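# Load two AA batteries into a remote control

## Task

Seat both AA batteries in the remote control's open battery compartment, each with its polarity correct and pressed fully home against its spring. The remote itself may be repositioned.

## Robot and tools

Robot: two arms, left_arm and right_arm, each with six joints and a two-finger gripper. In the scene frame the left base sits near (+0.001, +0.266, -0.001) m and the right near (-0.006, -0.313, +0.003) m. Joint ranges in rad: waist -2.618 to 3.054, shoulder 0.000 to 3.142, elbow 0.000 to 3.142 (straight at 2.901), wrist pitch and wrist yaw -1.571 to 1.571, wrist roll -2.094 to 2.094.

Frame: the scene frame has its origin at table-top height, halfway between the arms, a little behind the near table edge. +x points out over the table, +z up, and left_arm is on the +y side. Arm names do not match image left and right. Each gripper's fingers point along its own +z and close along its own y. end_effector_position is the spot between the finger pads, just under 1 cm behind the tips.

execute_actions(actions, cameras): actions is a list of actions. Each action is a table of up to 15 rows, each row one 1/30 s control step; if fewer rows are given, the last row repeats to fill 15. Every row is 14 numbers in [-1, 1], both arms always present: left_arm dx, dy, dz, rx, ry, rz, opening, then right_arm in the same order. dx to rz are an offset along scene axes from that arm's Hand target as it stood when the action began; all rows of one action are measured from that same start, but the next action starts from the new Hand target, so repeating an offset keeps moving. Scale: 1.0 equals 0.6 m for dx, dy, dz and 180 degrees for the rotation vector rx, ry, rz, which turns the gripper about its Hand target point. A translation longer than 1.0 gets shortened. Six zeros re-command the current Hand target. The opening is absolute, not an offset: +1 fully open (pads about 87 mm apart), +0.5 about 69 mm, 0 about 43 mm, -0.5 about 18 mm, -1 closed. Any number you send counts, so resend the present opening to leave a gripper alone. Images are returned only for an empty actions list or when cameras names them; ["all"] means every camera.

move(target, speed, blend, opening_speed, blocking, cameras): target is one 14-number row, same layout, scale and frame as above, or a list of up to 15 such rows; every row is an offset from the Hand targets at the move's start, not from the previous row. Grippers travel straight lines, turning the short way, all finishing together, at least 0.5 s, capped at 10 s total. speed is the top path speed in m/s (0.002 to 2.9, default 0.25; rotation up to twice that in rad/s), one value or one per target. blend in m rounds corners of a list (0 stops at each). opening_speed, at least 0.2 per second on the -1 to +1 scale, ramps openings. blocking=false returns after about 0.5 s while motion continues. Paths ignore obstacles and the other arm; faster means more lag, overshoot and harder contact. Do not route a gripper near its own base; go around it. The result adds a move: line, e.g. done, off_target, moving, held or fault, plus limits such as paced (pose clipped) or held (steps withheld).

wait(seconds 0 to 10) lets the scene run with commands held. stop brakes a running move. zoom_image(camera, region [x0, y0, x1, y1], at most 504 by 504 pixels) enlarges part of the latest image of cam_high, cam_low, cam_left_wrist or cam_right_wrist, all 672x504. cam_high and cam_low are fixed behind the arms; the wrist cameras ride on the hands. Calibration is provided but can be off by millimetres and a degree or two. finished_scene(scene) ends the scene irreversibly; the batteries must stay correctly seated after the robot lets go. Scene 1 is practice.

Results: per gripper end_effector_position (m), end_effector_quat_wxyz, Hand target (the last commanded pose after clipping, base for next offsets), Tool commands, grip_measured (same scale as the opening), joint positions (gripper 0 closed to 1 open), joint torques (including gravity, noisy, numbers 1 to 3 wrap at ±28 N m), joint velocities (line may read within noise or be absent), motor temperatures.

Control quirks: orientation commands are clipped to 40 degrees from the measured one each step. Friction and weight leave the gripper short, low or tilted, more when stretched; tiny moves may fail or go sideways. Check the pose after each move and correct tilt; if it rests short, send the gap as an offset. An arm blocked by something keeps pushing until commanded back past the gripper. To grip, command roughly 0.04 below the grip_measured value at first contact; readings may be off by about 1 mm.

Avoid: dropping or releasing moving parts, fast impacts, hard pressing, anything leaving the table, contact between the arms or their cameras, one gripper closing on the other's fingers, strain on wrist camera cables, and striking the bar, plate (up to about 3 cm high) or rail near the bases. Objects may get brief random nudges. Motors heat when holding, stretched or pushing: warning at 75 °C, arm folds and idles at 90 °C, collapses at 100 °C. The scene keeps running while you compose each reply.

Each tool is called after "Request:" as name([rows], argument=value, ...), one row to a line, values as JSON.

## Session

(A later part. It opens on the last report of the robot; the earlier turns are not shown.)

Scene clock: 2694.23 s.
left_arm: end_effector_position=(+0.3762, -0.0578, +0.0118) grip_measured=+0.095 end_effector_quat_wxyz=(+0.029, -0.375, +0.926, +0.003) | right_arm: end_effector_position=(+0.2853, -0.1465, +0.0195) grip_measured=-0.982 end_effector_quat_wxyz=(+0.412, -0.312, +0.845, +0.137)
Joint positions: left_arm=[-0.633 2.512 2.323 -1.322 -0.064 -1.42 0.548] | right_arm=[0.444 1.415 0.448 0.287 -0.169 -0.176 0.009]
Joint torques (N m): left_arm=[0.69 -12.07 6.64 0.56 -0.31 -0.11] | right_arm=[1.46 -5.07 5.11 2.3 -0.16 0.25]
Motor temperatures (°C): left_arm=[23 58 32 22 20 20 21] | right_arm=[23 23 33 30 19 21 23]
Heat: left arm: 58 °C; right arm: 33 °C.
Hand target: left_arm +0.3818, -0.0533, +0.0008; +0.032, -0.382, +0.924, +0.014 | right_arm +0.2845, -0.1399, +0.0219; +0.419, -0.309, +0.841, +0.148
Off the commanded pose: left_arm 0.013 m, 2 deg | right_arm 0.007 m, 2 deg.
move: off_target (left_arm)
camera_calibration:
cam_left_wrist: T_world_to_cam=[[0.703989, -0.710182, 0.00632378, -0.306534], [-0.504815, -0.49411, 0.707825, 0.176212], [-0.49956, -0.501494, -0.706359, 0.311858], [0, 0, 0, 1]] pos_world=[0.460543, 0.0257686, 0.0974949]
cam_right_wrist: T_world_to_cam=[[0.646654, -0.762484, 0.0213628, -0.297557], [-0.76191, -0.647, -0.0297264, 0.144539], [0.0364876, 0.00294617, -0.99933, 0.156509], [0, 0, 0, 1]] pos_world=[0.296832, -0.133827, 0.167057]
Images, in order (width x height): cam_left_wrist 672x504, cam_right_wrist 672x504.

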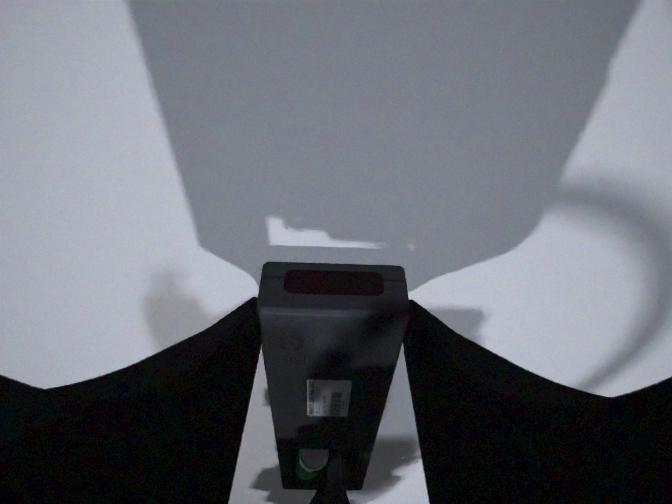

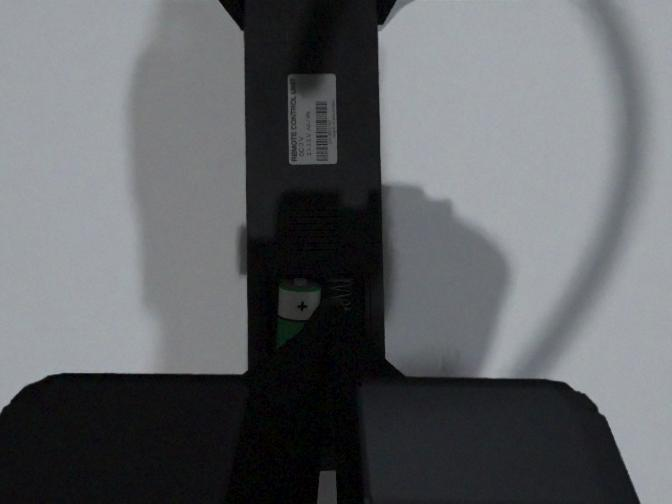

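Request:
move(target=[0.0043,-0.0051,0,0,0,0,0.02,-0.0128,0.0154,0,0,0,0,-1], speed=0.04, cameras=["cam_right_wrist","cam_left_wrist"])

Request:
zoom_image(camera="cam_left_wrist", region=[270, 424, 380, 504])

Request:
zoom_image(camera="cam_right_wrist", region=[250, 240, 410, 400])

Scene clock: 2702.10 s.
left_arm: end_effector_position=(+0.3768, -0.0574, +0.0120) grip_measured=+0.095 end_effector_quat_wxyz=(+0.028, -0.364, +0.931, +0.008) | right_arm: end_effector_position=(+0.2846, -0.1424, +0.0196) grip_measured=-0.982 end_effector_quat_wxyz=(+0.419, -0.307, +0.846, +0.122)
Joint positions: left_arm=[-0.633 2.538 2.373 -1.356 -0.067 -1.396 0.548] | right_arm=[0.488 1.415 0.442 0.306 -0.101 -0.153 0.009]
Joint torques (N m): left_arm=[0.5 -12.11 6.72 0.65 -0.26 -0.35] | right_arm=[2.18 -6 4.81 2.15 -0.36 0.32]
Motor temperatures (°C): left_arm=[23 58 32 22 20 20 21] | right_arm=[23 23 33 29 19 21 23]
Heat: left arm: 58 °C; right arm: 33 °C.
Hand target: left_arm +0.3843, -0.0563, +0.0008; +0.032, -0.382, +0.924, +0.014 | right_arm +0.2768, -0.1307, +0.0219; +0.419, -0.309, +0.841, +0.148
Off the commanded pose: left_arm 0.014 m, 2 deg | right_arm 0.014 m, 3 deg.
move: off_target (left_arm, right_arm)
camera_calibration:
cam_left_wrist: T_world_to_cam=[[0.686996, -0.726645, -0.00489046, -0.30103], [-0.512067, -0.488879, 0.706247, 0.179654], [-0.515582, -0.482685, -0.707949, 0.319595], [0, 0, 0, 1]] pos_world=[0.463579, 0.0233503, 0.0979044]
cam_right_wrist: T_world_to_cam=[[0.628429, -0.776416, 0.0474976, -0.291321], [-0.77587, -0.630018, -0.0331988, 0.152977], [0.0557004, -0.0159889, -0.998319, 0.14844], [0, 0, 0, 1]] pos_world=[0.293497, -0.127434, 0.167106]
Images, in order (width x height): cam_left_wrist 672x504, cam_right_wrist 672x504.

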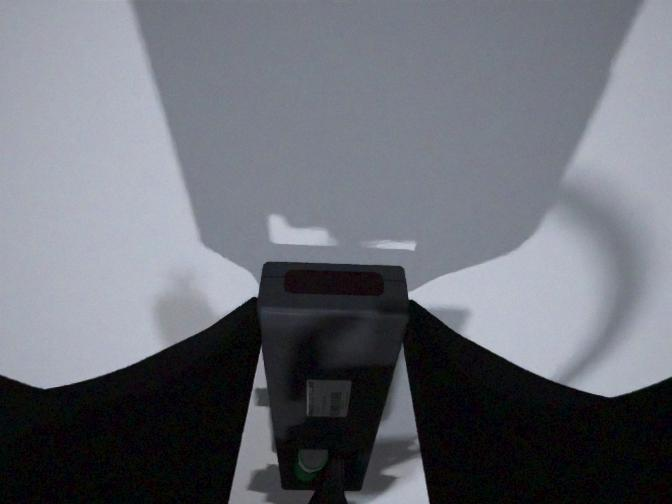

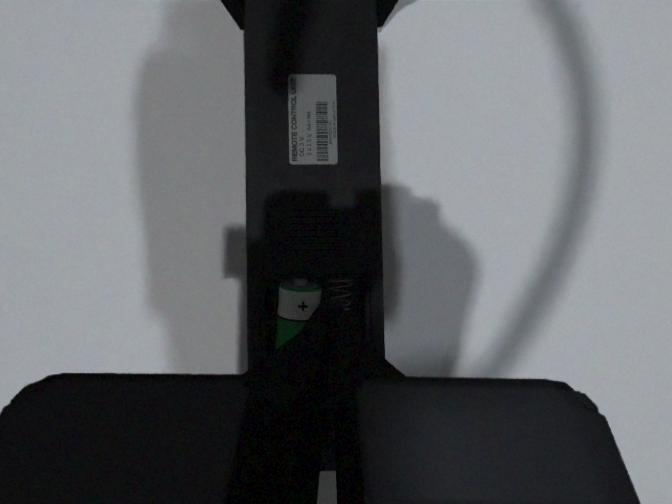

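Scaled by 4.582.

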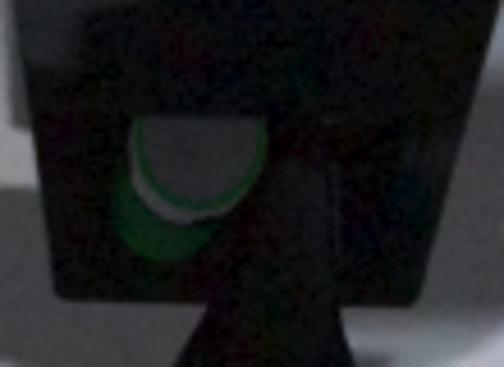

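Scaled by 3.150.

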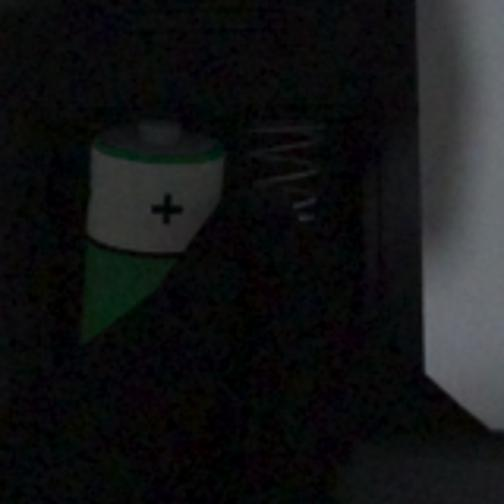

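Request:
move([
  [0,0,0,0,0,0,0.02,0.0289,-0.0347,0.0,0,0,0,-1],
  [0,0,0,0,0,0,0.02,0.0289,-0.0347,0.06,0,0,0,-1],
  [0,0,0,0,0,0,0.02,-0.0224,-0.0772,0.09,0,0,0,-1],
], speed=0.08, cameras=["cam_right_wrist","cam_left_wrist"])

Request:
zoom_image(camera="cam_right_wrist", region=[270, 190, 430, 350])

Request:
zoom_image(camera="cam_left_wrist", region=[270, 424, 380, 504])

Scene clock: 2732.67 s.
left_arm: end_effector_position=(+0.3784, -0.0588, +0.0119) grip_measured=+0.095 end_effector_quat_wxyz=(+0.029, -0.374, +0.927, +0.007) | right_arm: end_effector_position=(+0.2638, -0.1774, +0.0723) grip_measured=-0.982 end_effector_quat_wxyz=(+0.412, -0.304, +0.847, +0.144)
Joint positions: left_arm=[-0.633 2.541 2.379 -1.355 -0.067 -1.416 0.548] | right_arm=[0.341 1.096 0.496 -0.089 -0.254 -0.223 0.009]
Joint torques (N m): left_arm=[0.46 -12.25 6.49 0.61 -0.27 -0.16] | right_arm=[-0.34 -4.63 6.23 1.99 -0.24 -0.03]
Motor temperatures (°C): left_arm=[23 62 32 22 20 20 21] | right_arm=[23 24 33 29 19 22 23]
Heat: left arm: 62 °C; right arm: 33 °C.
Hand target: left_arm +0.3843, -0.0563, +0.0008; +0.032, -0.382, +0.924, +0.014 | right_arm +0.2633, -0.1770, +0.0759; +0.419, -0.309, +0.841, +0.148
Off the commanded pose: left_arm 0.013 m, 1 deg | right_arm 0.004 m, 1 deg.
move: off_target (left_arm)
camera_calibration:
cam_left_wrist: T_world_to_cam=[[0.70155, -0.712621, -0.000396472, -0.307955], [-0.50452, -0.497075, 0.705957, 0.176564], [-0.503277, -0.495064, -0.708254, 0.314393], [0, 0, 0, 1]] pos_world=[0.463352, 0.0239555, 0.0979015]
cam_right_wrist: T_world_to_cam=[[0.640629, -0.767839, 0.00432614, -0.306492], [-0.767268, -0.640352, -0.0353617, 0.112651], [0.0299223, 0.0193344, -0.999365, 0.214807], [0, 0, 0, 1]] pos_world=[0.276353, -0.167353, 0.21998]
Images, in order (width x height): cam_left_wrist 672x504, cam_right_wrist 672x504.

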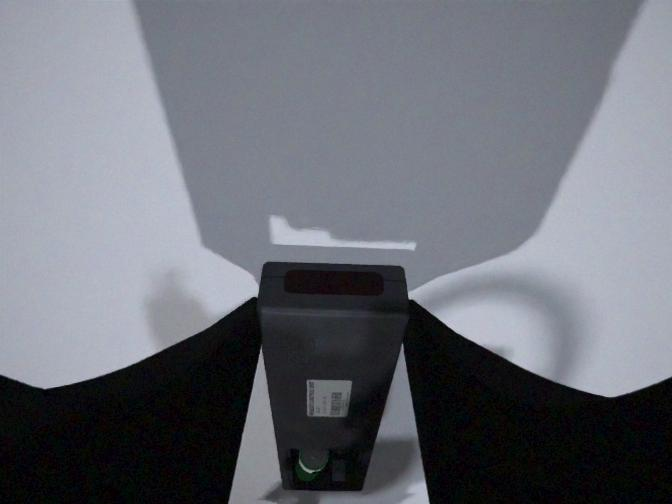

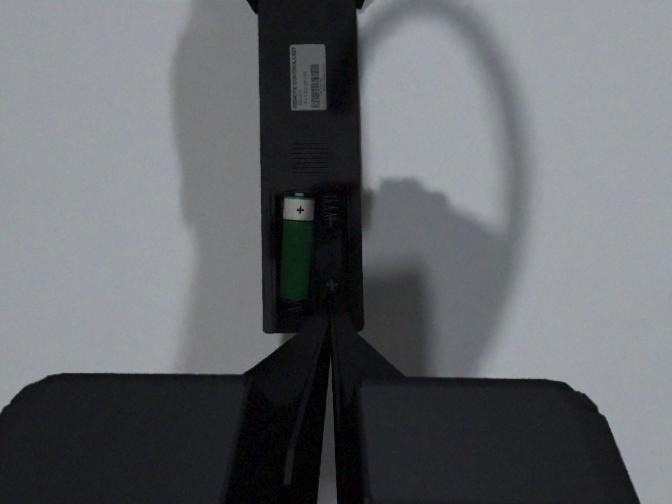

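Scaled by 3.150.

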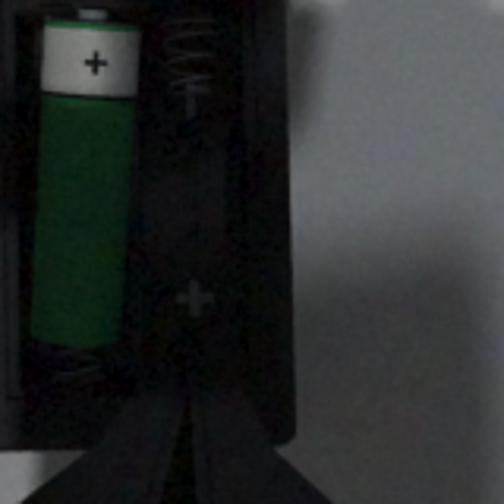

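Scaled by 4.582.

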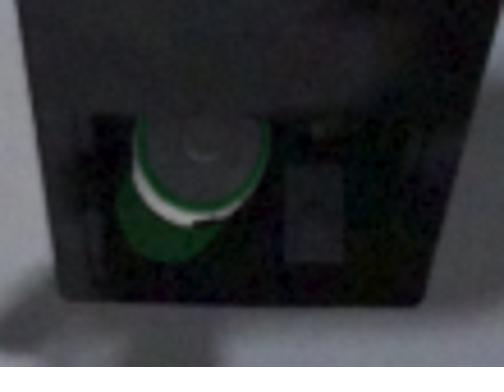

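Request:
zoom_image(camera="cam_right_wrist", region=[260, 180, 350, 270])

Request:
zoom_image(camera="cam_right_wrist", region=[260, 250, 350, 340])

Scaled by 5.600.

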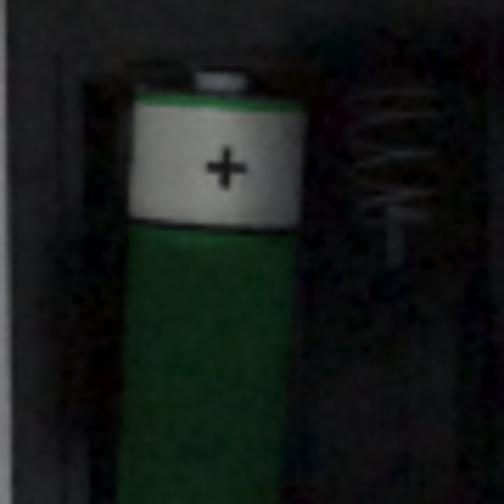

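Scaled by 5.600.

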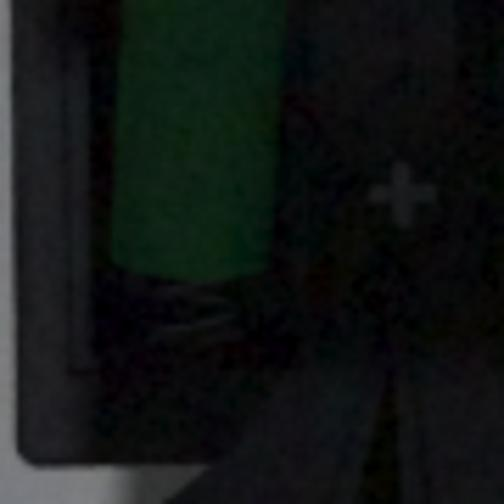

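Request:
move([
  [0,0,0,0,0,0,0.14,0,0,0,0,0,0,-1],
  [-0.005,-0.004,0.005,-0.0532,0.0642,0,0.14,0,0,0,0,0,0,-1],
  [-0.005,-0.004,0.005,-0.0532,0.0642,0,0.02,0,0,0,0,0,0,-1],
], speed=0.1, opening_speed=0.4, cameras=["cam_right_wrist","cam_left_wrist"])

Scene clock: 2806.77 s.
left_arm: end_effector_position=(+0.3845, -0.0606, +0.0056) grip_measured=+0.108 end_effector_quat_wxyz=(-0.079, -0.381, +0.921, -0.030) | right_arm: end_effector_position=(+0.2637, -0.1775, +0.0722) grip_measured=-0.982 end_effector_quat_wxyz=(+0.412, -0.305, +0.847, +0.144)
Joint positions: left_arm=[-0.552 2.713 2.642 -1.504 0.156 -1.351 0.554] | right_arm=[0.341 1.096 0.496 -0.09 -0.254 -0.224 0.009]
Joint torques (N m): left_arm=[0.32 -14.05 6.98 0.13 0.25 0.02] | right_arm=[-0.32 -4.6 6.24 1.99 -0.24 -0.05]
Motor temperatures (°C): left_arm=[23 64 33 22 20 20 21] | right_arm=[23 23 32 30 19 21 22]
Heat: left arm: 64 °C; right arm: 32 °C.
Hand target: left_arm +0.3814, -0.0586, +0.0037; -0.093, -0.380, +0.920, -0.025 | right_arm +0.2633, -0.1770, +0.0759; +0.419, -0.309, +0.841, +0.148
Off the commanded pose: left_arm 0.004 m, 2 deg | right_arm 0.004 m, 1 deg.
move: done
camera_calibration:
cam_left_wrist: T_world_to_cam=[[0.712357, -0.701634, -0.0160526, -0.316875], [-0.362795, -0.387727, 0.847377, 0.134495], [-0.600772, -0.597811, -0.530749, 0.342294], [0, 0, 0, 1]] pos_world=[0.480163, 0.0344446, 0.0626174]
cam_right_wrist: T_world_to_cam=[[0.640845, -0.767658, 0.00440078, -0.306538], [-0.767106, -0.640584, -0.0346553, 0.11241], [0.0294225, 0.0188328, -0.99939, 0.214768], [0, 0, 0, 1]] pos_world=[0.276354, -0.167353, 0.219881]
Images, in order (width x height): cam_left_wrist 672x504, cam_right_wrist 672x504.

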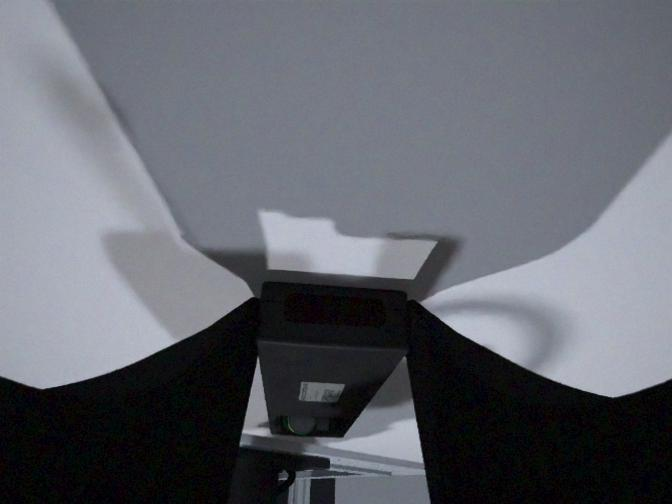

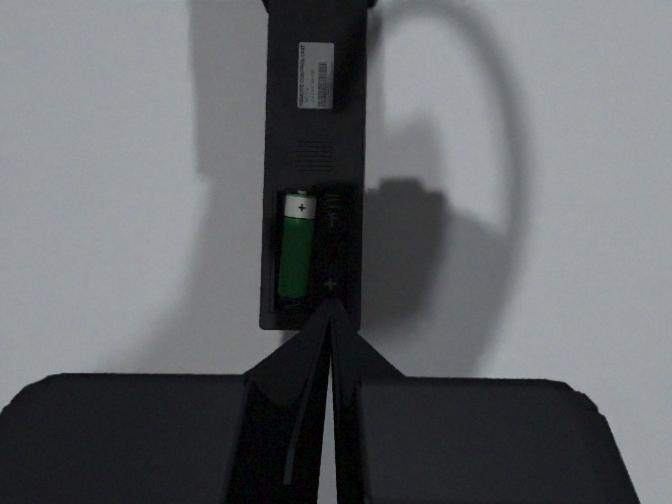

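Request:
zoom_image(camera="cam_right_wrist", region=[255, 170, 375, 340])

Scaled by 2.965.

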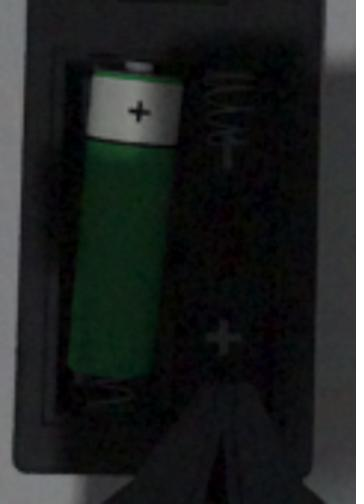

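Request:
move([
  [0,0,0,0,0,0,0.02,0,0,0.005,-0.049,0.0604,0,-1],
  [0,0,0,0,0,0,0.02,0.0723,0.0897,0,-0.049,0.0604,0,-1],
], speed=0.1, cameras=["cam_right_wrist","cam_left_wrist"])

Request:
zoom_image(camera="cam_left_wrist", region=[250, 390, 360, 450])

Scene clock: 2831.00 s.
left_arm: end_effector_position=(+0.3845, -0.0606, +0.0056) grip_measured=+0.108 end_effector_quat_wxyz=(-0.079, -0.381, +0.921, -0.030) | right_arm: end_effector_position=(+0.2926, -0.1323, +0.0659) grip_measured=-0.982 end_effector_quat_wxyz=(+0.289, -0.330, +0.892, +0.109)
Joint positions: left_arm=[-0.552 2.713 2.642 -1.504 0.156 -1.351 0.554] | right_arm=[0.497 1.491 0.906 -0.362 -0.118 -0.168 0.009]
Joint torques (N m): left_arm=[0.35 -14.04 6.95 0.13 0.24 0.02] | right_arm=[0.84 -5.41 9.33 1.99 0.02 0.18]
Motor temperatures (°C): left_arm=[23 62 33 22 20 20 21] | right_arm=[23 23 33 30 19 21 22]
Heat: left arm: 62 °C; right arm: 33 °C.
Hand target: left_arm +0.3814, -0.0586, +0.0037; -0.093, -0.380, +0.920, -0.025 | right_arm +0.3068, -0.1233, +0.0758; +0.313, -0.325, +0.885, +0.111
Off the commanded pose: left_arm 0.004 m, 2 deg | right_arm 0.020 m, 3 deg.
move: off_target (right_arm)
camera_calibration:
cam_left_wrist: T_world_to_cam=[[0.712357, -0.701634, -0.0160526, -0.316875], [-0.362795, -0.387727, 0.847377, 0.134495], [-0.600772, -0.597811, -0.530749, 0.342294], [0, 0, 0, 1]] pos_world=[0.480163, 0.0344446, 0.0626174]
cam_right_wrist: T_world_to_cam=[[0.65794, -0.753012, -0.00937976, -0.292491], [-0.730217, -0.640968, 0.236523, 0.13452], [-0.184117, -0.148768, -0.971581, 0.245269], [0, 0, 0, 1]] pos_world=[0.335828, -0.0975376, 0.203738]
Images, in order (width x height): cam_left_wrist 672x504, cam_right_wrist 672x504.

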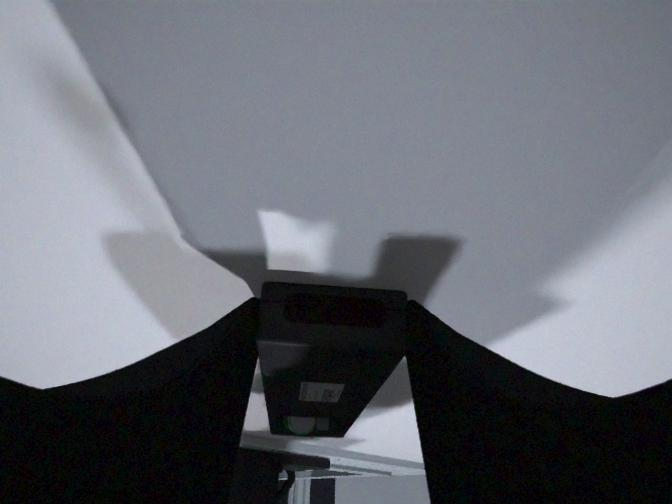

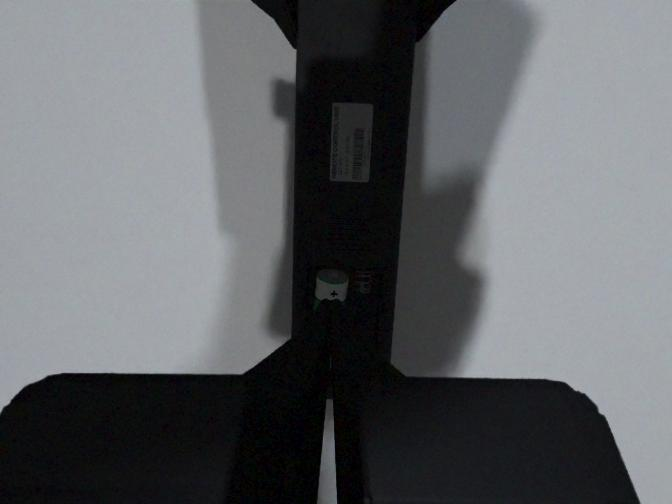

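Scaled by 4.582.

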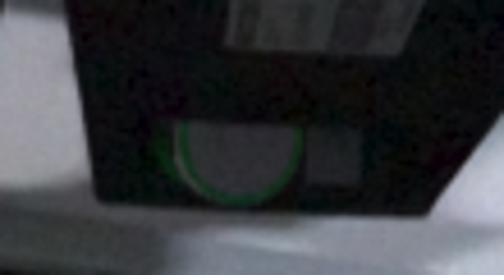

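Request:
move([
  [0,0,0,0,0,0,0.02,0.0157,0.0125,0,0,0,0,-1],
  [0,0,0,0,0,0,0.02,0.0157,0.0125,-0.0435,0,0,0,-1],
], speed=0.06, cameras=["cam_right_wrist","cam_left_wrist"])

Request:
zoom_image(camera="cam_left_wrist", region=[250, 390, 360, 450])

Scene clock: 2843.07 s.
left_arm: end_effector_position=(+0.3845, -0.0606, +0.0056) grip_measured=+0.108 end_effector_quat_wxyz=(-0.079, -0.381, +0.921, -0.030) | right_arm: end_effector_position=(+0.3123, -0.1199, +0.0513) grip_measured=-0.982 end_effector_quat_wxyz=(+0.304, -0.329, +0.887, +0.111)
Joint positions: left_arm=[-0.552 2.713 2.642 -1.504 0.156 -1.351 0.554] | right_arm=[0.502 1.582 0.916 -0.249 -0.113 -0.162 0.009]
Joint torques (N m): left_arm=[0.34 -14.05 6.93 0.13 0.26 0.02] | right_arm=[0.92 -6.32 6.06 2.07 0.03 0.16]
Motor temperatures (°C): left_arm=[23 62 33 22 20 20 21] | right_arm=[23 24 34 29 19 21 22]
Heat: left arm: 62 °C; right arm: 34 °C.
Hand target: left_arm +0.3814, -0.0586, +0.0037; -0.093, -0.380, +0.920, -0.025 | right_arm +0.3162, -0.1158, +0.0497; +0.313, -0.325, +0.885, +0.111
Off the commanded pose: left_arm 0.004 m, 2 deg | right_arm 0.006 m, 1 deg.
move: done
camera_calibration:
cam_left_wrist: T_world_to_cam=[[0.712357, -0.701634, -0.0160526, -0.316875], [-0.362795, -0.387727, 0.847377, 0.134495], [-0.600772, -0.597811, -0.530749, 0.342294], [0, 0, 0, 1]] pos_world=[0.480163, 0.0344446, 0.0626174]
cam_right_wrist: T_world_to_cam=[[0.656401, -0.754408, -0.00240258, -0.296274], [-0.737799, -0.642607, 0.20666, 0.164026], [-0.15745, -0.133879, -0.97841, 0.230292], [0, 0, 0, 1]] pos_world=[0.351752, -0.0872762, 0.19071]
Images, in order (width x height): cam_left_wrist 672x504, cam_right_wrist 672x504.

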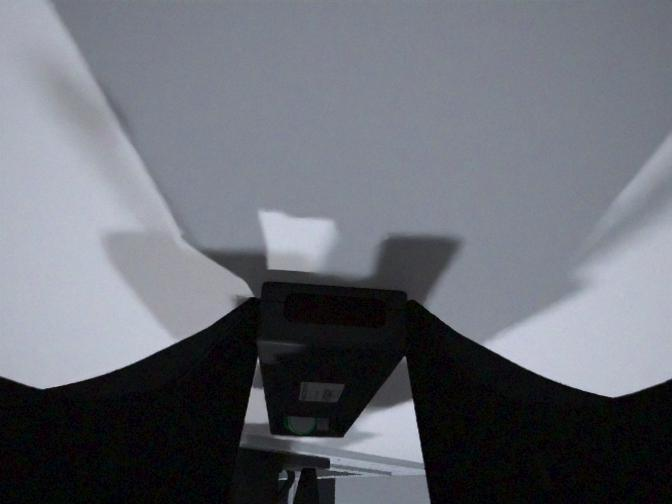

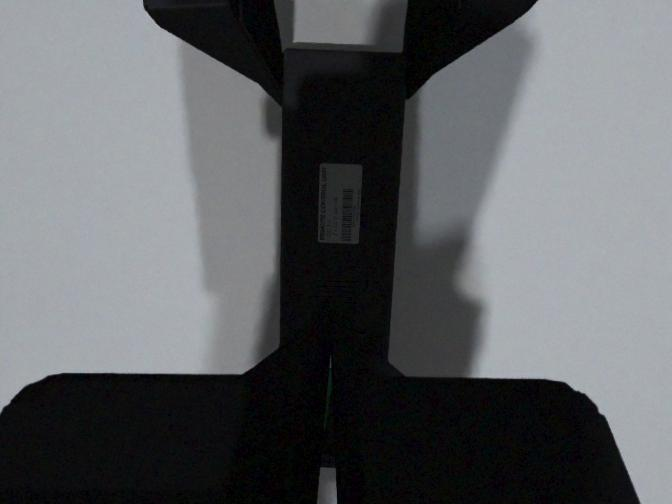

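Scaled by 4.582.

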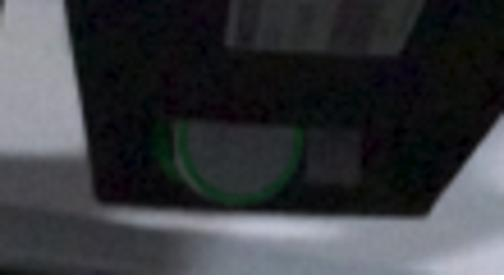

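Request:
move([
  [0,0,0,0,0,0,0.02,0,0,-0.0267,0,0,0,-1],
  [0,0,0,0,0,0,0.02,-0.0183,-0.0146,-0.0267,0,0,0,-1],
], speed=0.06, cameras=["cam_right_wrist","cam_left_wrist"])

Request:
zoom_image(camera="cam_left_wrist", region=[250, 390, 360, 450])

Scene clock: 2854.40 s.
left_arm: end_effector_position=(+0.3845, -0.0606, +0.0056) grip_measured=+0.108 end_effector_quat_wxyz=(-0.079, -0.381, +0.921, -0.030) | right_arm: end_effector_position=(+0.3033, -0.1247, +0.0268) grip_measured=-0.982 end_effector_quat_wxyz=(+0.298, -0.329, +0.889, +0.110)
Joint positions: left_arm=[-0.552 2.713 2.642 -1.504 0.157 -1.351 0.554] | right_arm=[0.502 1.6 0.831 -0.16 -0.113 -0.162 0.009]
Joint torques (N m): left_arm=[0.36 -14.04 6.98 0.13 0.25 0.02] | right_arm=[0.17 -9.85 5.14 1.85 -0.02 0.1]
Motor temperatures (°C): left_arm=[23 62 33 22 20 20 21] | right_arm=[23 24 33 29 19 21 22]
Heat: left arm: 62 °C; right arm: 33 °C.
Hand target: left_arm +0.3814, -0.0587, +0.0037; -0.093, -0.380, +0.920, -0.025 | right_arm +0.3053, -0.1246, +0.0338; +0.313, -0.325, +0.885, +0.111
Off the commanded pose: left_arm 0.004 m, 2 deg | right_arm 0.007 m, 2 deg.
move: done
camera_calibration:
cam_left_wrist: T_world_to_cam=[[0.712396, -0.701595, -0.0160183, -0.316897], [-0.362574, -0.387507, 0.847572, 0.13437], [-0.60086, -0.597999, -0.530439, 0.342323], [0, 0, 0, 1]] pos_world=[0.480163, 0.0344451, 0.062617]
cam_right_wrist: T_world_to_cam=[[0.656425, -0.754374, -0.0051375, -0.29398], [-0.735253, -0.641282, 0.219454, 0.158428], [-0.168845, -0.140278, -0.975609, 0.206845], [0, 0, 0, 1]] pos_world=[0.344385, -0.0911579, 0.165522]
Images, in order (width x height): cam_left_wrist 672x504, cam_right_wrist 672x504.

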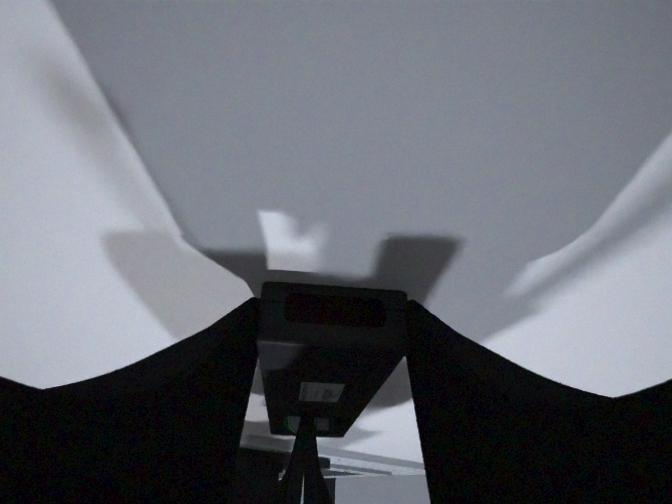

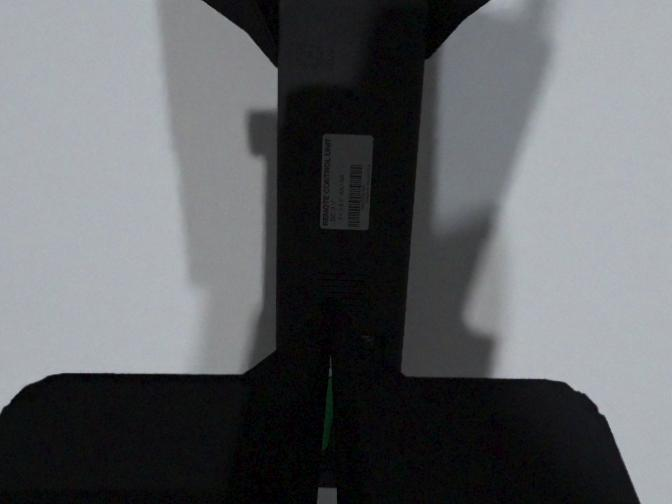

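Scaled by 4.582.

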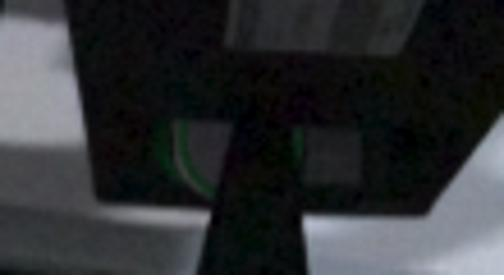

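Request:
move(target=[0.013,0.0104,0,0,0,0,0.02,-0.0358,-0.0221,-0.02,0,0,0,-1], speed=0.04, cameras=["cam_left_wrist"])

Request:
zoom_image(camera="cam_left_wrist", region=[250, 390, 360, 450])

Scene clock: 2866.40 s.
left_arm: end_effector_position=(+0.3842, -0.0611, +0.0054) grip_measured=+0.108 end_effector_quat_wxyz=(-0.089, -0.376, +0.922, -0.034) | right_arm: end_effector_position=(+0.2955, -0.1291, +0.0272) grip_measured=-0.982 end_effector_quat_wxyz=(+0.331, -0.327, +0.878, +0.115)
Joint positions: left_arm=[-0.546 2.746 2.699 -1.536 0.177 -1.335 0.554] | right_arm=[0.502 1.526 0.719 -0.05 -0.113 -0.162 0.009]
Joint torques (N m): left_arm=[1.66 -14.37 7.06 0.2 0.02 0.03] | right_arm=[-0.23 -8.38 4.33 1.34 -0.03 0.07]
Motor temperatures (°C): left_arm=[23 63 33 22 20 20 21] | right_arm=[23 26 33 29 19 21 22]
Heat: left arm: 63 °C; right arm: 33 °C.
Hand target: left_arm +0.3891, -0.0525, +0.0037; -0.093, -0.380, +0.920, -0.025 | right_arm +0.2838, -0.1378, +0.0218; +0.313, -0.325, +0.885, +0.111
Off the commanded pose: left_arm 0.010 m, 1 deg | right_arm 0.016 m, 2 deg.
joint sent to its limit (left arm) — joint 4 (wrist pitch), lower limit. The joint targets still meet the commanded pose.
move: off_target (right_arm)
camera_calibration:
cam_left_wrist: T_world_to_cam=[[0.705107, -0.708904, -0.0167166, -0.31472], [-0.353049, -0.371407, 0.858728, 0.131518], [-0.614964, -0.599593, -0.512159, 0.346949], [0, 0, 0, 1]] pos_world=[0.481704, 0.0337688, 0.0594941]
Images, in order (width x height): cam_left_wrist 672x504.

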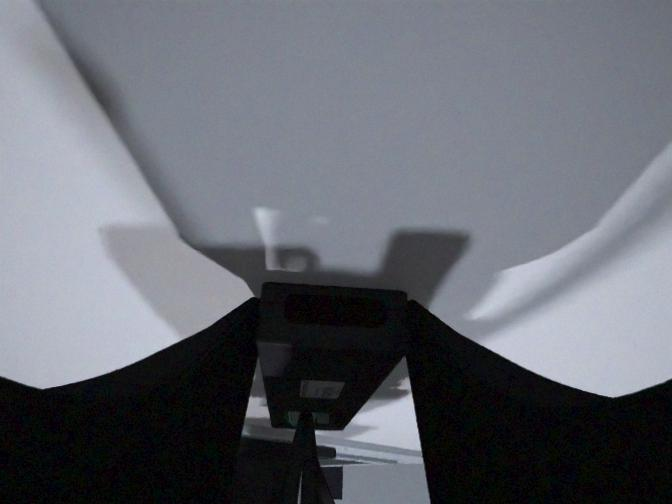

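Scaled by 4.582.

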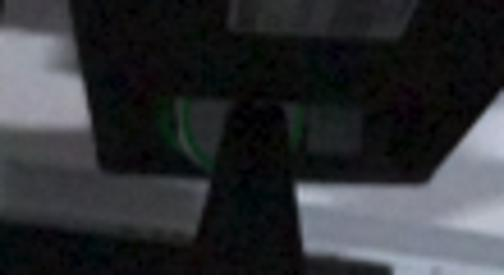

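Request:
move(target=[0,0,0,0,0,0,0.02,-0.0358,-0.0221,-0.028,0,0,0,-1], speed=0.04, cameras=["cam_left_wrist","cam_right_wrist"])

Request:
zoom_image(camera="cam_left_wrist", region=[250, 390, 360, 450])

Scene clock: 2872.37 s.
left_arm: end_effector_position=(+0.3805, -0.0629, +0.0057) grip_measured=+0.108 end_effector_quat_wxyz=(-0.101, -0.375, +0.921, -0.036) | right_arm: end_effector_position=(+0.2905, -0.1319, +0.0276) grip_measured=-0.982 end_effector_quat_wxyz=(+0.371, -0.324, +0.862, +0.121)
Joint positions: left_arm=[-0.546 2.749 2.699 -1.544 0.198 -1.334 0.554] | right_arm=[0.502 1.462 0.604 0.088 -0.113 -0.162 0.009]
Joint torques (N m): left_arm=[1.69 -14.74 7.06 0.25 -0.22 0.01] | right_arm=[-0.54 -6.48 3.19 0.75 -0.05 0.05]
Motor temperatures (°C): left_arm=[23 65 33 22 20 20 21] | right_arm=[23 26 33 28 19 21 22]
Heat: left arm: 65 °C; right arm: 33 °C.
Hand target: left_arm +0.3891, -0.0525, +0.0038; -0.093, -0.380, +0.920, -0.025 | right_arm +0.2623, -0.1511, +0.0049; +0.313, -0.325, +0.885, +0.111
Off the commanded pose: left_arm 0.014 m, 2 deg | right_arm 0.041 m, 7 deg.
joint sent to its limit (left arm) — joint 4 (wrist pitch), lower limit. The joint targets still meet the commanded pose.
move: off_target (left_arm, right_arm)
camera_calibration:
cam_left_wrist: T_world_to_cam=[[0.704682, -0.709166, -0.0225074, -0.313186], [-0.335291, -0.360792, 0.870293, 0.123142], [-0.625303, -0.605733, -0.49202, 0.347121], [0, 0, 0, 1]] pos_world=[0.479041, 0.0325907, 0.0565718]
cam_right_wrist: T_world_to_cam=[[0.654128, -0.755904, 0.0269458, -0.291432], [-0.755688, -0.651583, 0.0661376, 0.152945], [-0.0324363, -0.063625, -0.997447, 0.175562], [0, 0, 0, 1]] pos_world=[0.311907, -0.109469, 0.172851]
Images, in order (width x height): cam_left_wrist 672x504, cam_right_wrist 672x504.

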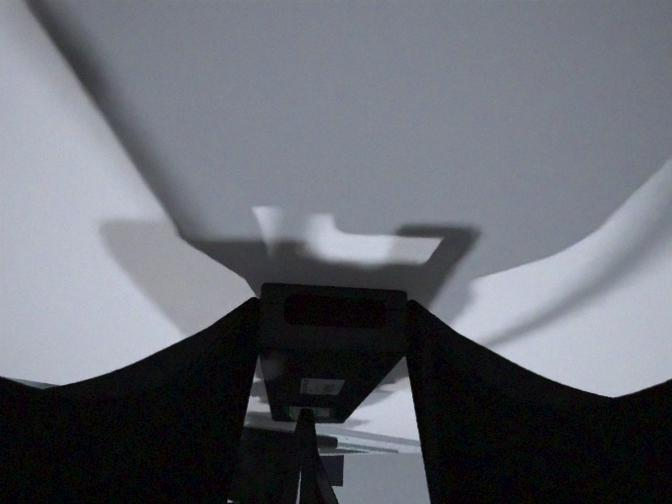

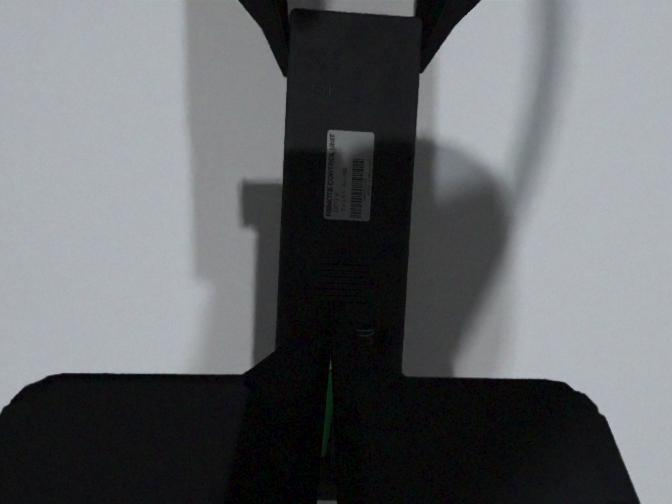

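Scaled by 4.582.

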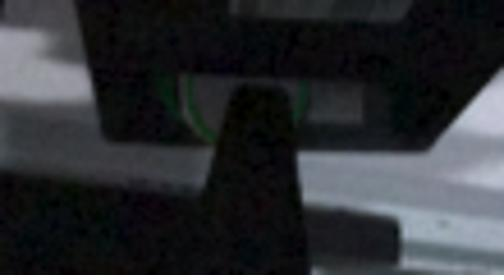

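Request:
move(target=[0.026,0.0207,0,0,0,0,0.02,-0.013,-0.0104,-0.015,-0.028,0.0345,0,-1], speed=0.04, cameras=["cam_left_wrist","cam_right_wrist"])

Request:
zoom_image(camera="cam_left_wrist", region=[250, 390, 360, 450])

Scene clock: 2882.90 s.
left_arm: end_effector_position=(+0.3817, -0.0621, +0.0055) grip_measured=+0.107 end_effector_quat_wxyz=(-0.110, -0.368, +0.922, -0.044) | right_arm: end_effector_position=(+0.2893, -0.1336, +0.0287) grip_measured=-0.982 end_effector_quat_wxyz=(+0.341, -0.325, +0.874, +0.114)
Joint positions: left_arm=[-0.536 2.766 2.725 -1.555 0.222 -1.307 0.554] | right_arm=[0.502 1.481 0.672 -0.027 -0.108 -0.163 0.009]
Joint torques (N m): left_arm=[4.38 -14.99 7.54 0.37 -0.46 0.03] | right_arm=[0.28 -3.32 5.09 0.09 0.12 -0.02]
Motor temperatures (°C): left_arm=[23 68 34 22 20 20 21] | right_arm=[23 26 32 27 19 21 22]
Heat: left arm: 68 °C; right arm: 32 °C.
Hand target: left_arm +0.4047, -0.0401, +0.0038; -0.093, -0.380, +0.920, -0.025 | right_arm +0.2545, -0.1573, -0.0040; +0.250, -0.332, +0.905, +0.090
Off the commanded pose: left_arm 0.032 m, 3 deg | right_arm 0.053 m, 11 deg.
joint sent to its limit (left arm) — joint 4 (wrist pitch), lower limit. The joint targets still meet the commanded pose.
move: off_target (left_arm, right_arm)
camera_calibration:
cam_left_wrist: T_world_to_cam=[[0.693983, -0.71988, -0.0126406, -0.310103], [-0.33195, -0.335489, 0.881621, 0.124237], [-0.638902, -0.607634, -0.471788, 0.35331], [0, 0, 0, 1]] pos_world=[0.482177, 0.0331262, 0.0532378]
cam_right_wrist: T_world_to_cam=[[0.653368, -0.756839, 0.0174549, -0.29167], [-0.75187, -0.646043, 0.131603, 0.148706], [-0.088326, -0.0991092, -0.991149, 0.187766], [0, 0, 0, 1]] pos_world=[0.31896, -0.106067, 0.171625]
Images, in order (width x height): cam_left_wrist 672x504, cam_right_wrist 672x504.

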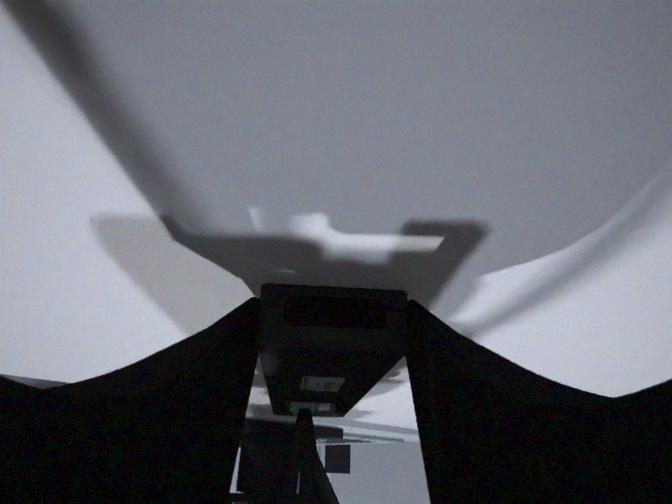

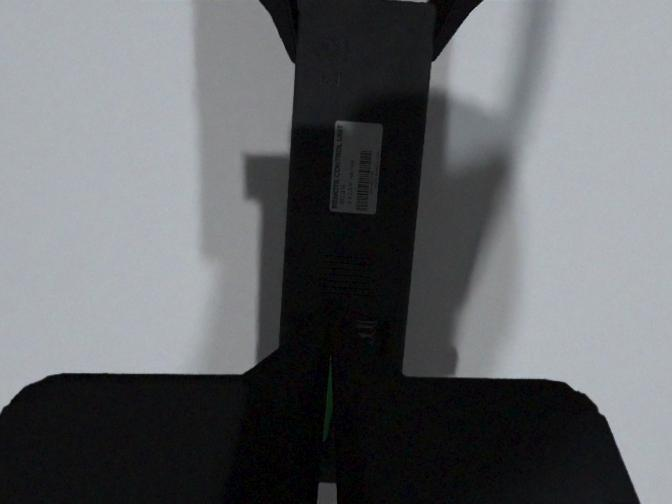

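Scaled by 4.582.

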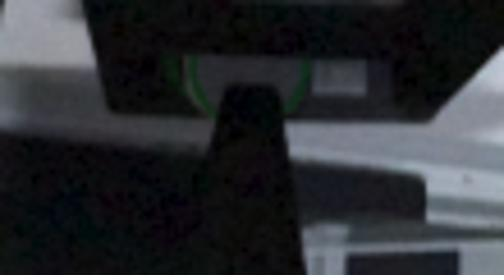

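Request:
move(target=[0,0,0,0,0,0,0.02,-0.042,-0.002,-0.02,0,0,0,-1], speed=0.05, cameras=["cam_left_wrist","cam_right_wrist"])

Request:
zoom_image(camera="cam_left_wrist", region=[250, 380, 360, 440])

Scene clock: 2893.03 s.
left_arm: end_effector_position=(+0.3816, -0.0618, +0.0055) grip_measured=+0.107 end_effector_quat_wxyz=(-0.111, -0.367, +0.922, -0.044) | right_arm: end_effector_position=(+0.2805, -0.1288, +0.0236) grip_measured=-0.982 end_effector_quat_wxyz=(+0.357, -0.330, +0.867, +0.111)
Joint positions: left_arm=[-0.536 2.766 2.725 -1.556 0.223 -1.305 0.553] | right_arm=[0.543 1.459 0.606 0.05 -0.073 -0.148 0.009]
Joint torques (N m): left_arm=[4.27 -15.04 7.51 0.36 -0.49 0.01] | right_arm=[0.96 -4.89 1.99 -0.04 0.07 0.23]
Motor temperatures (°C): left_arm=[23 72 33 22 20 20 21] | right_arm=[23 25 32 26 19 21 22]
Heat: left arm: 72 °C; right arm: 32 °C.
Hand target: left_arm +0.4047, -0.0401, +0.0037; -0.093, -0.380, +0.920, -0.025 | right_arm +0.2292, -0.1584, -0.0160; +0.250, -0.332, +0.905, +0.090
Off the commanded pose: left_arm 0.032 m, 3 deg | right_arm 0.071 m, 13 deg.
joint sent to its limit (left arm) — joint 4 (wrist pitch), lower limit. The joint targets still meet the commanded pose.
move: off_target (left_arm, right_arm)
camera_calibration:
cam_left_wrist: T_world_to_cam=[[0.693265, -0.720565, -0.0130378, -0.309644], [-0.331165, -0.334582, 0.882261, 0.124161], [-0.640089, -0.607323, -0.470579, 0.353853], [0, 0, 0, 1]] pos_world=[0.48228, 0.033327, 0.0529365]
cam_right_wrist: T_world_to_cam=[[0.657581, -0.752358, 0.0393083, -0.283188], [-0.751601, -0.651544, 0.102885, 0.145834], [-0.0517955, -0.0971996, -0.993916, 0.172383], [0, 0, 0, 1]] pos_world=[0.304757, -0.101286, 0.167462]
Images, in order (width x height): cam_left_wrist 672x504, cam_right_wrist 672x504.

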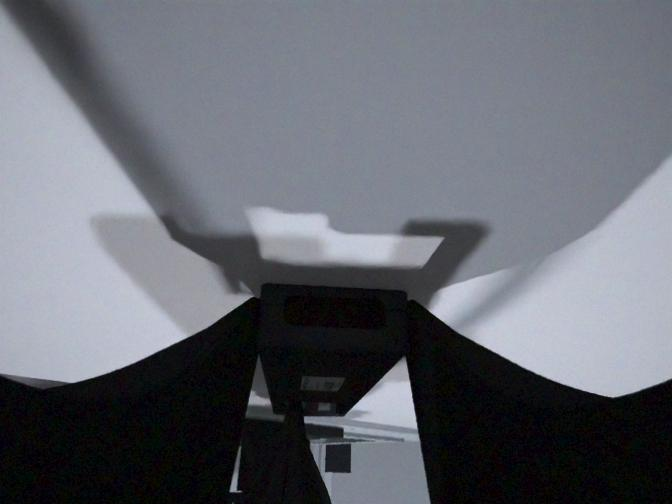

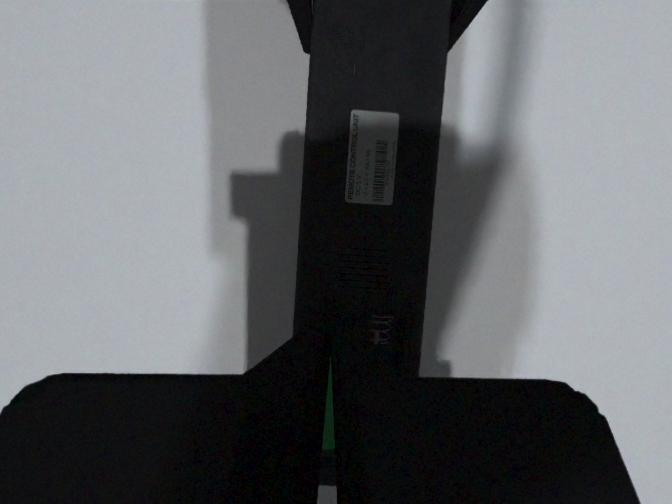

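Scaled by 4.582.

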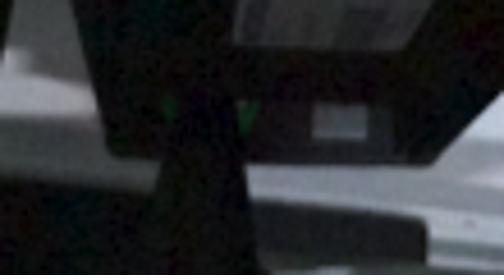

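Request:
move([
  [-0.0367,-0.0342,0.004,0,0,0,0.02,0.0583,0.0377,0.03,0,0,0,-1],
  [-0.0367,-0.0342,0.004,0,0,0,0.02,0.0583,0.0377,0.105,0,0,0,-1],
], speed=0.08, cameras=["cam_left_wrist","cam_right_wrist"])

Request:
zoom_image(camera="cam_left_wrist", region=[250, 380, 360, 440])

Request:
zoom_image(camera="cam_right_wrist", region=[270, 220, 430, 380])

Scene clock: 2903.93 s.
left_arm: end_effector_position=(+0.3801, -0.0647, +0.0046) grip_measured=+0.107 end_effector_quat_wxyz=(-0.107, -0.374, +0.921, -0.039) | right_arm: end_effector_position=(+0.2553, -0.1448, +0.0283) grip_measured=-0.982 end_effector_quat_wxyz=(+0.222, -0.335, +0.912, +0.083)
Joint positions: left_arm=[-0.546 2.766 2.725 -1.555 0.212 -1.329 0.553] | right_arm=[0.545 1.514 0.826 -0.404 -0.065 -0.136 0.009]
Joint torques (N m): left_arm=[-0.4 -17.02 4.31 0.37 -0.37 -0.22] | right_arm=[1.1 -9.57 8.77 1.37 -0.01 0.16]
Motor temperatures (°C): left_arm=[23 76 33 22 20 20 21] | right_arm=[23 25 32 26 19 21 22]
Heat: left arm: 76 °C; right arm: 32 °C. Fold the left arm in close to its base, or ease its load, before you think long.
Hand target: left_arm +0.3828, -0.0606, +0.0061; -0.093, -0.380, +0.920, -0.025 | right_arm +0.2642, -0.1359, +0.0469; +0.250, -0.332, +0.905, +0.090
Off the commanded pose: left_arm 0.005 m, 2 deg | right_arm 0.023 m, 3 deg.
MOTOR HOT: joint 2 (shoulder) of the left arm reports 76 °C; the controller's stop level is 90 °C. To cool a motor, set the load down, stop pushing, or move to a pose that needs little force.
joint sent to its limit (left arm) — joint 4 (wrist pitch), lower limit. The joint targets still meet the commanded pose.
move: off_target (right_arm)
camera_calibration:
cam_left_wrist: T_world_to_cam=[[0.702171, -0.711709, -0.0206726, -0.313414], [-0.329202, -0.350261, 0.876894, 0.121618], [-0.631334, -0.608924, -0.480239, 0.347285], [0, 0, 0, 1]] pos_world=[0.47936, 0.0310086, 0.0536548]
cam_right_wrist: T_world_to_cam=[[0.652974, -0.757336, -0.00815966, -0.277097], [-0.698646, -0.606461, 0.379602, 0.101066], [-0.292435, -0.24217, -0.925114, 0.212732], [0, 0, 0, 1]] pos_world=[0.313757, -0.0970456, 0.156175]
Images, in order (width x height): cam_left_wrist 672x504, cam_right_wrist 672x504.

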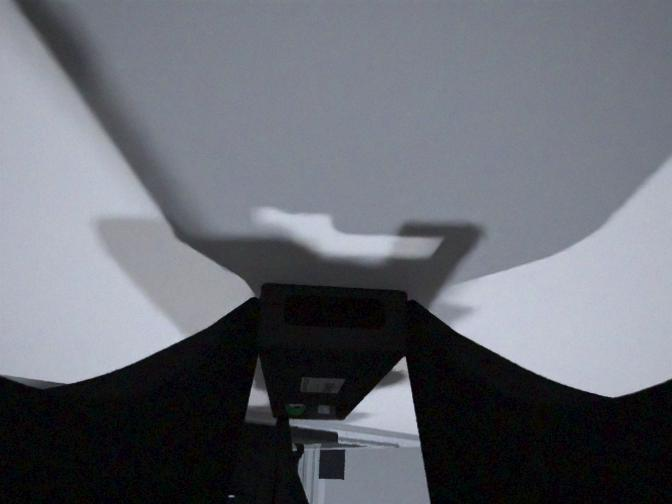

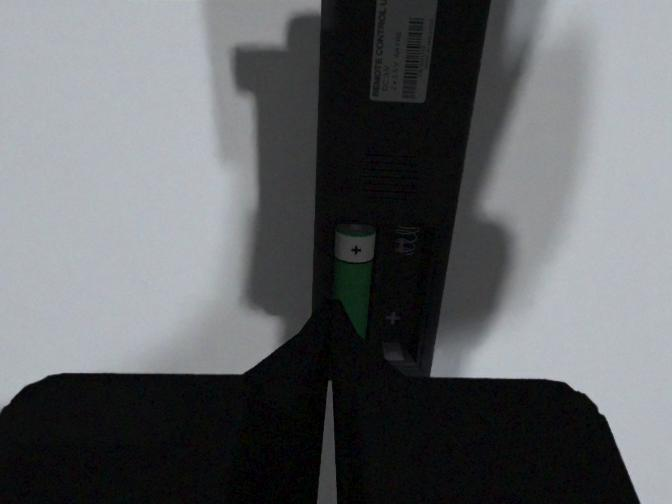

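Scaled by 4.582.

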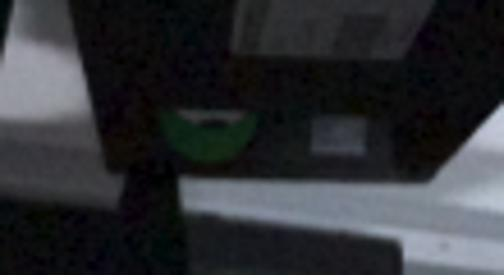

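Scaled by 3.150.

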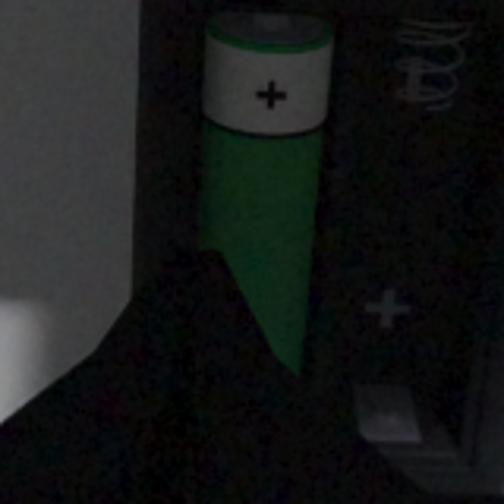

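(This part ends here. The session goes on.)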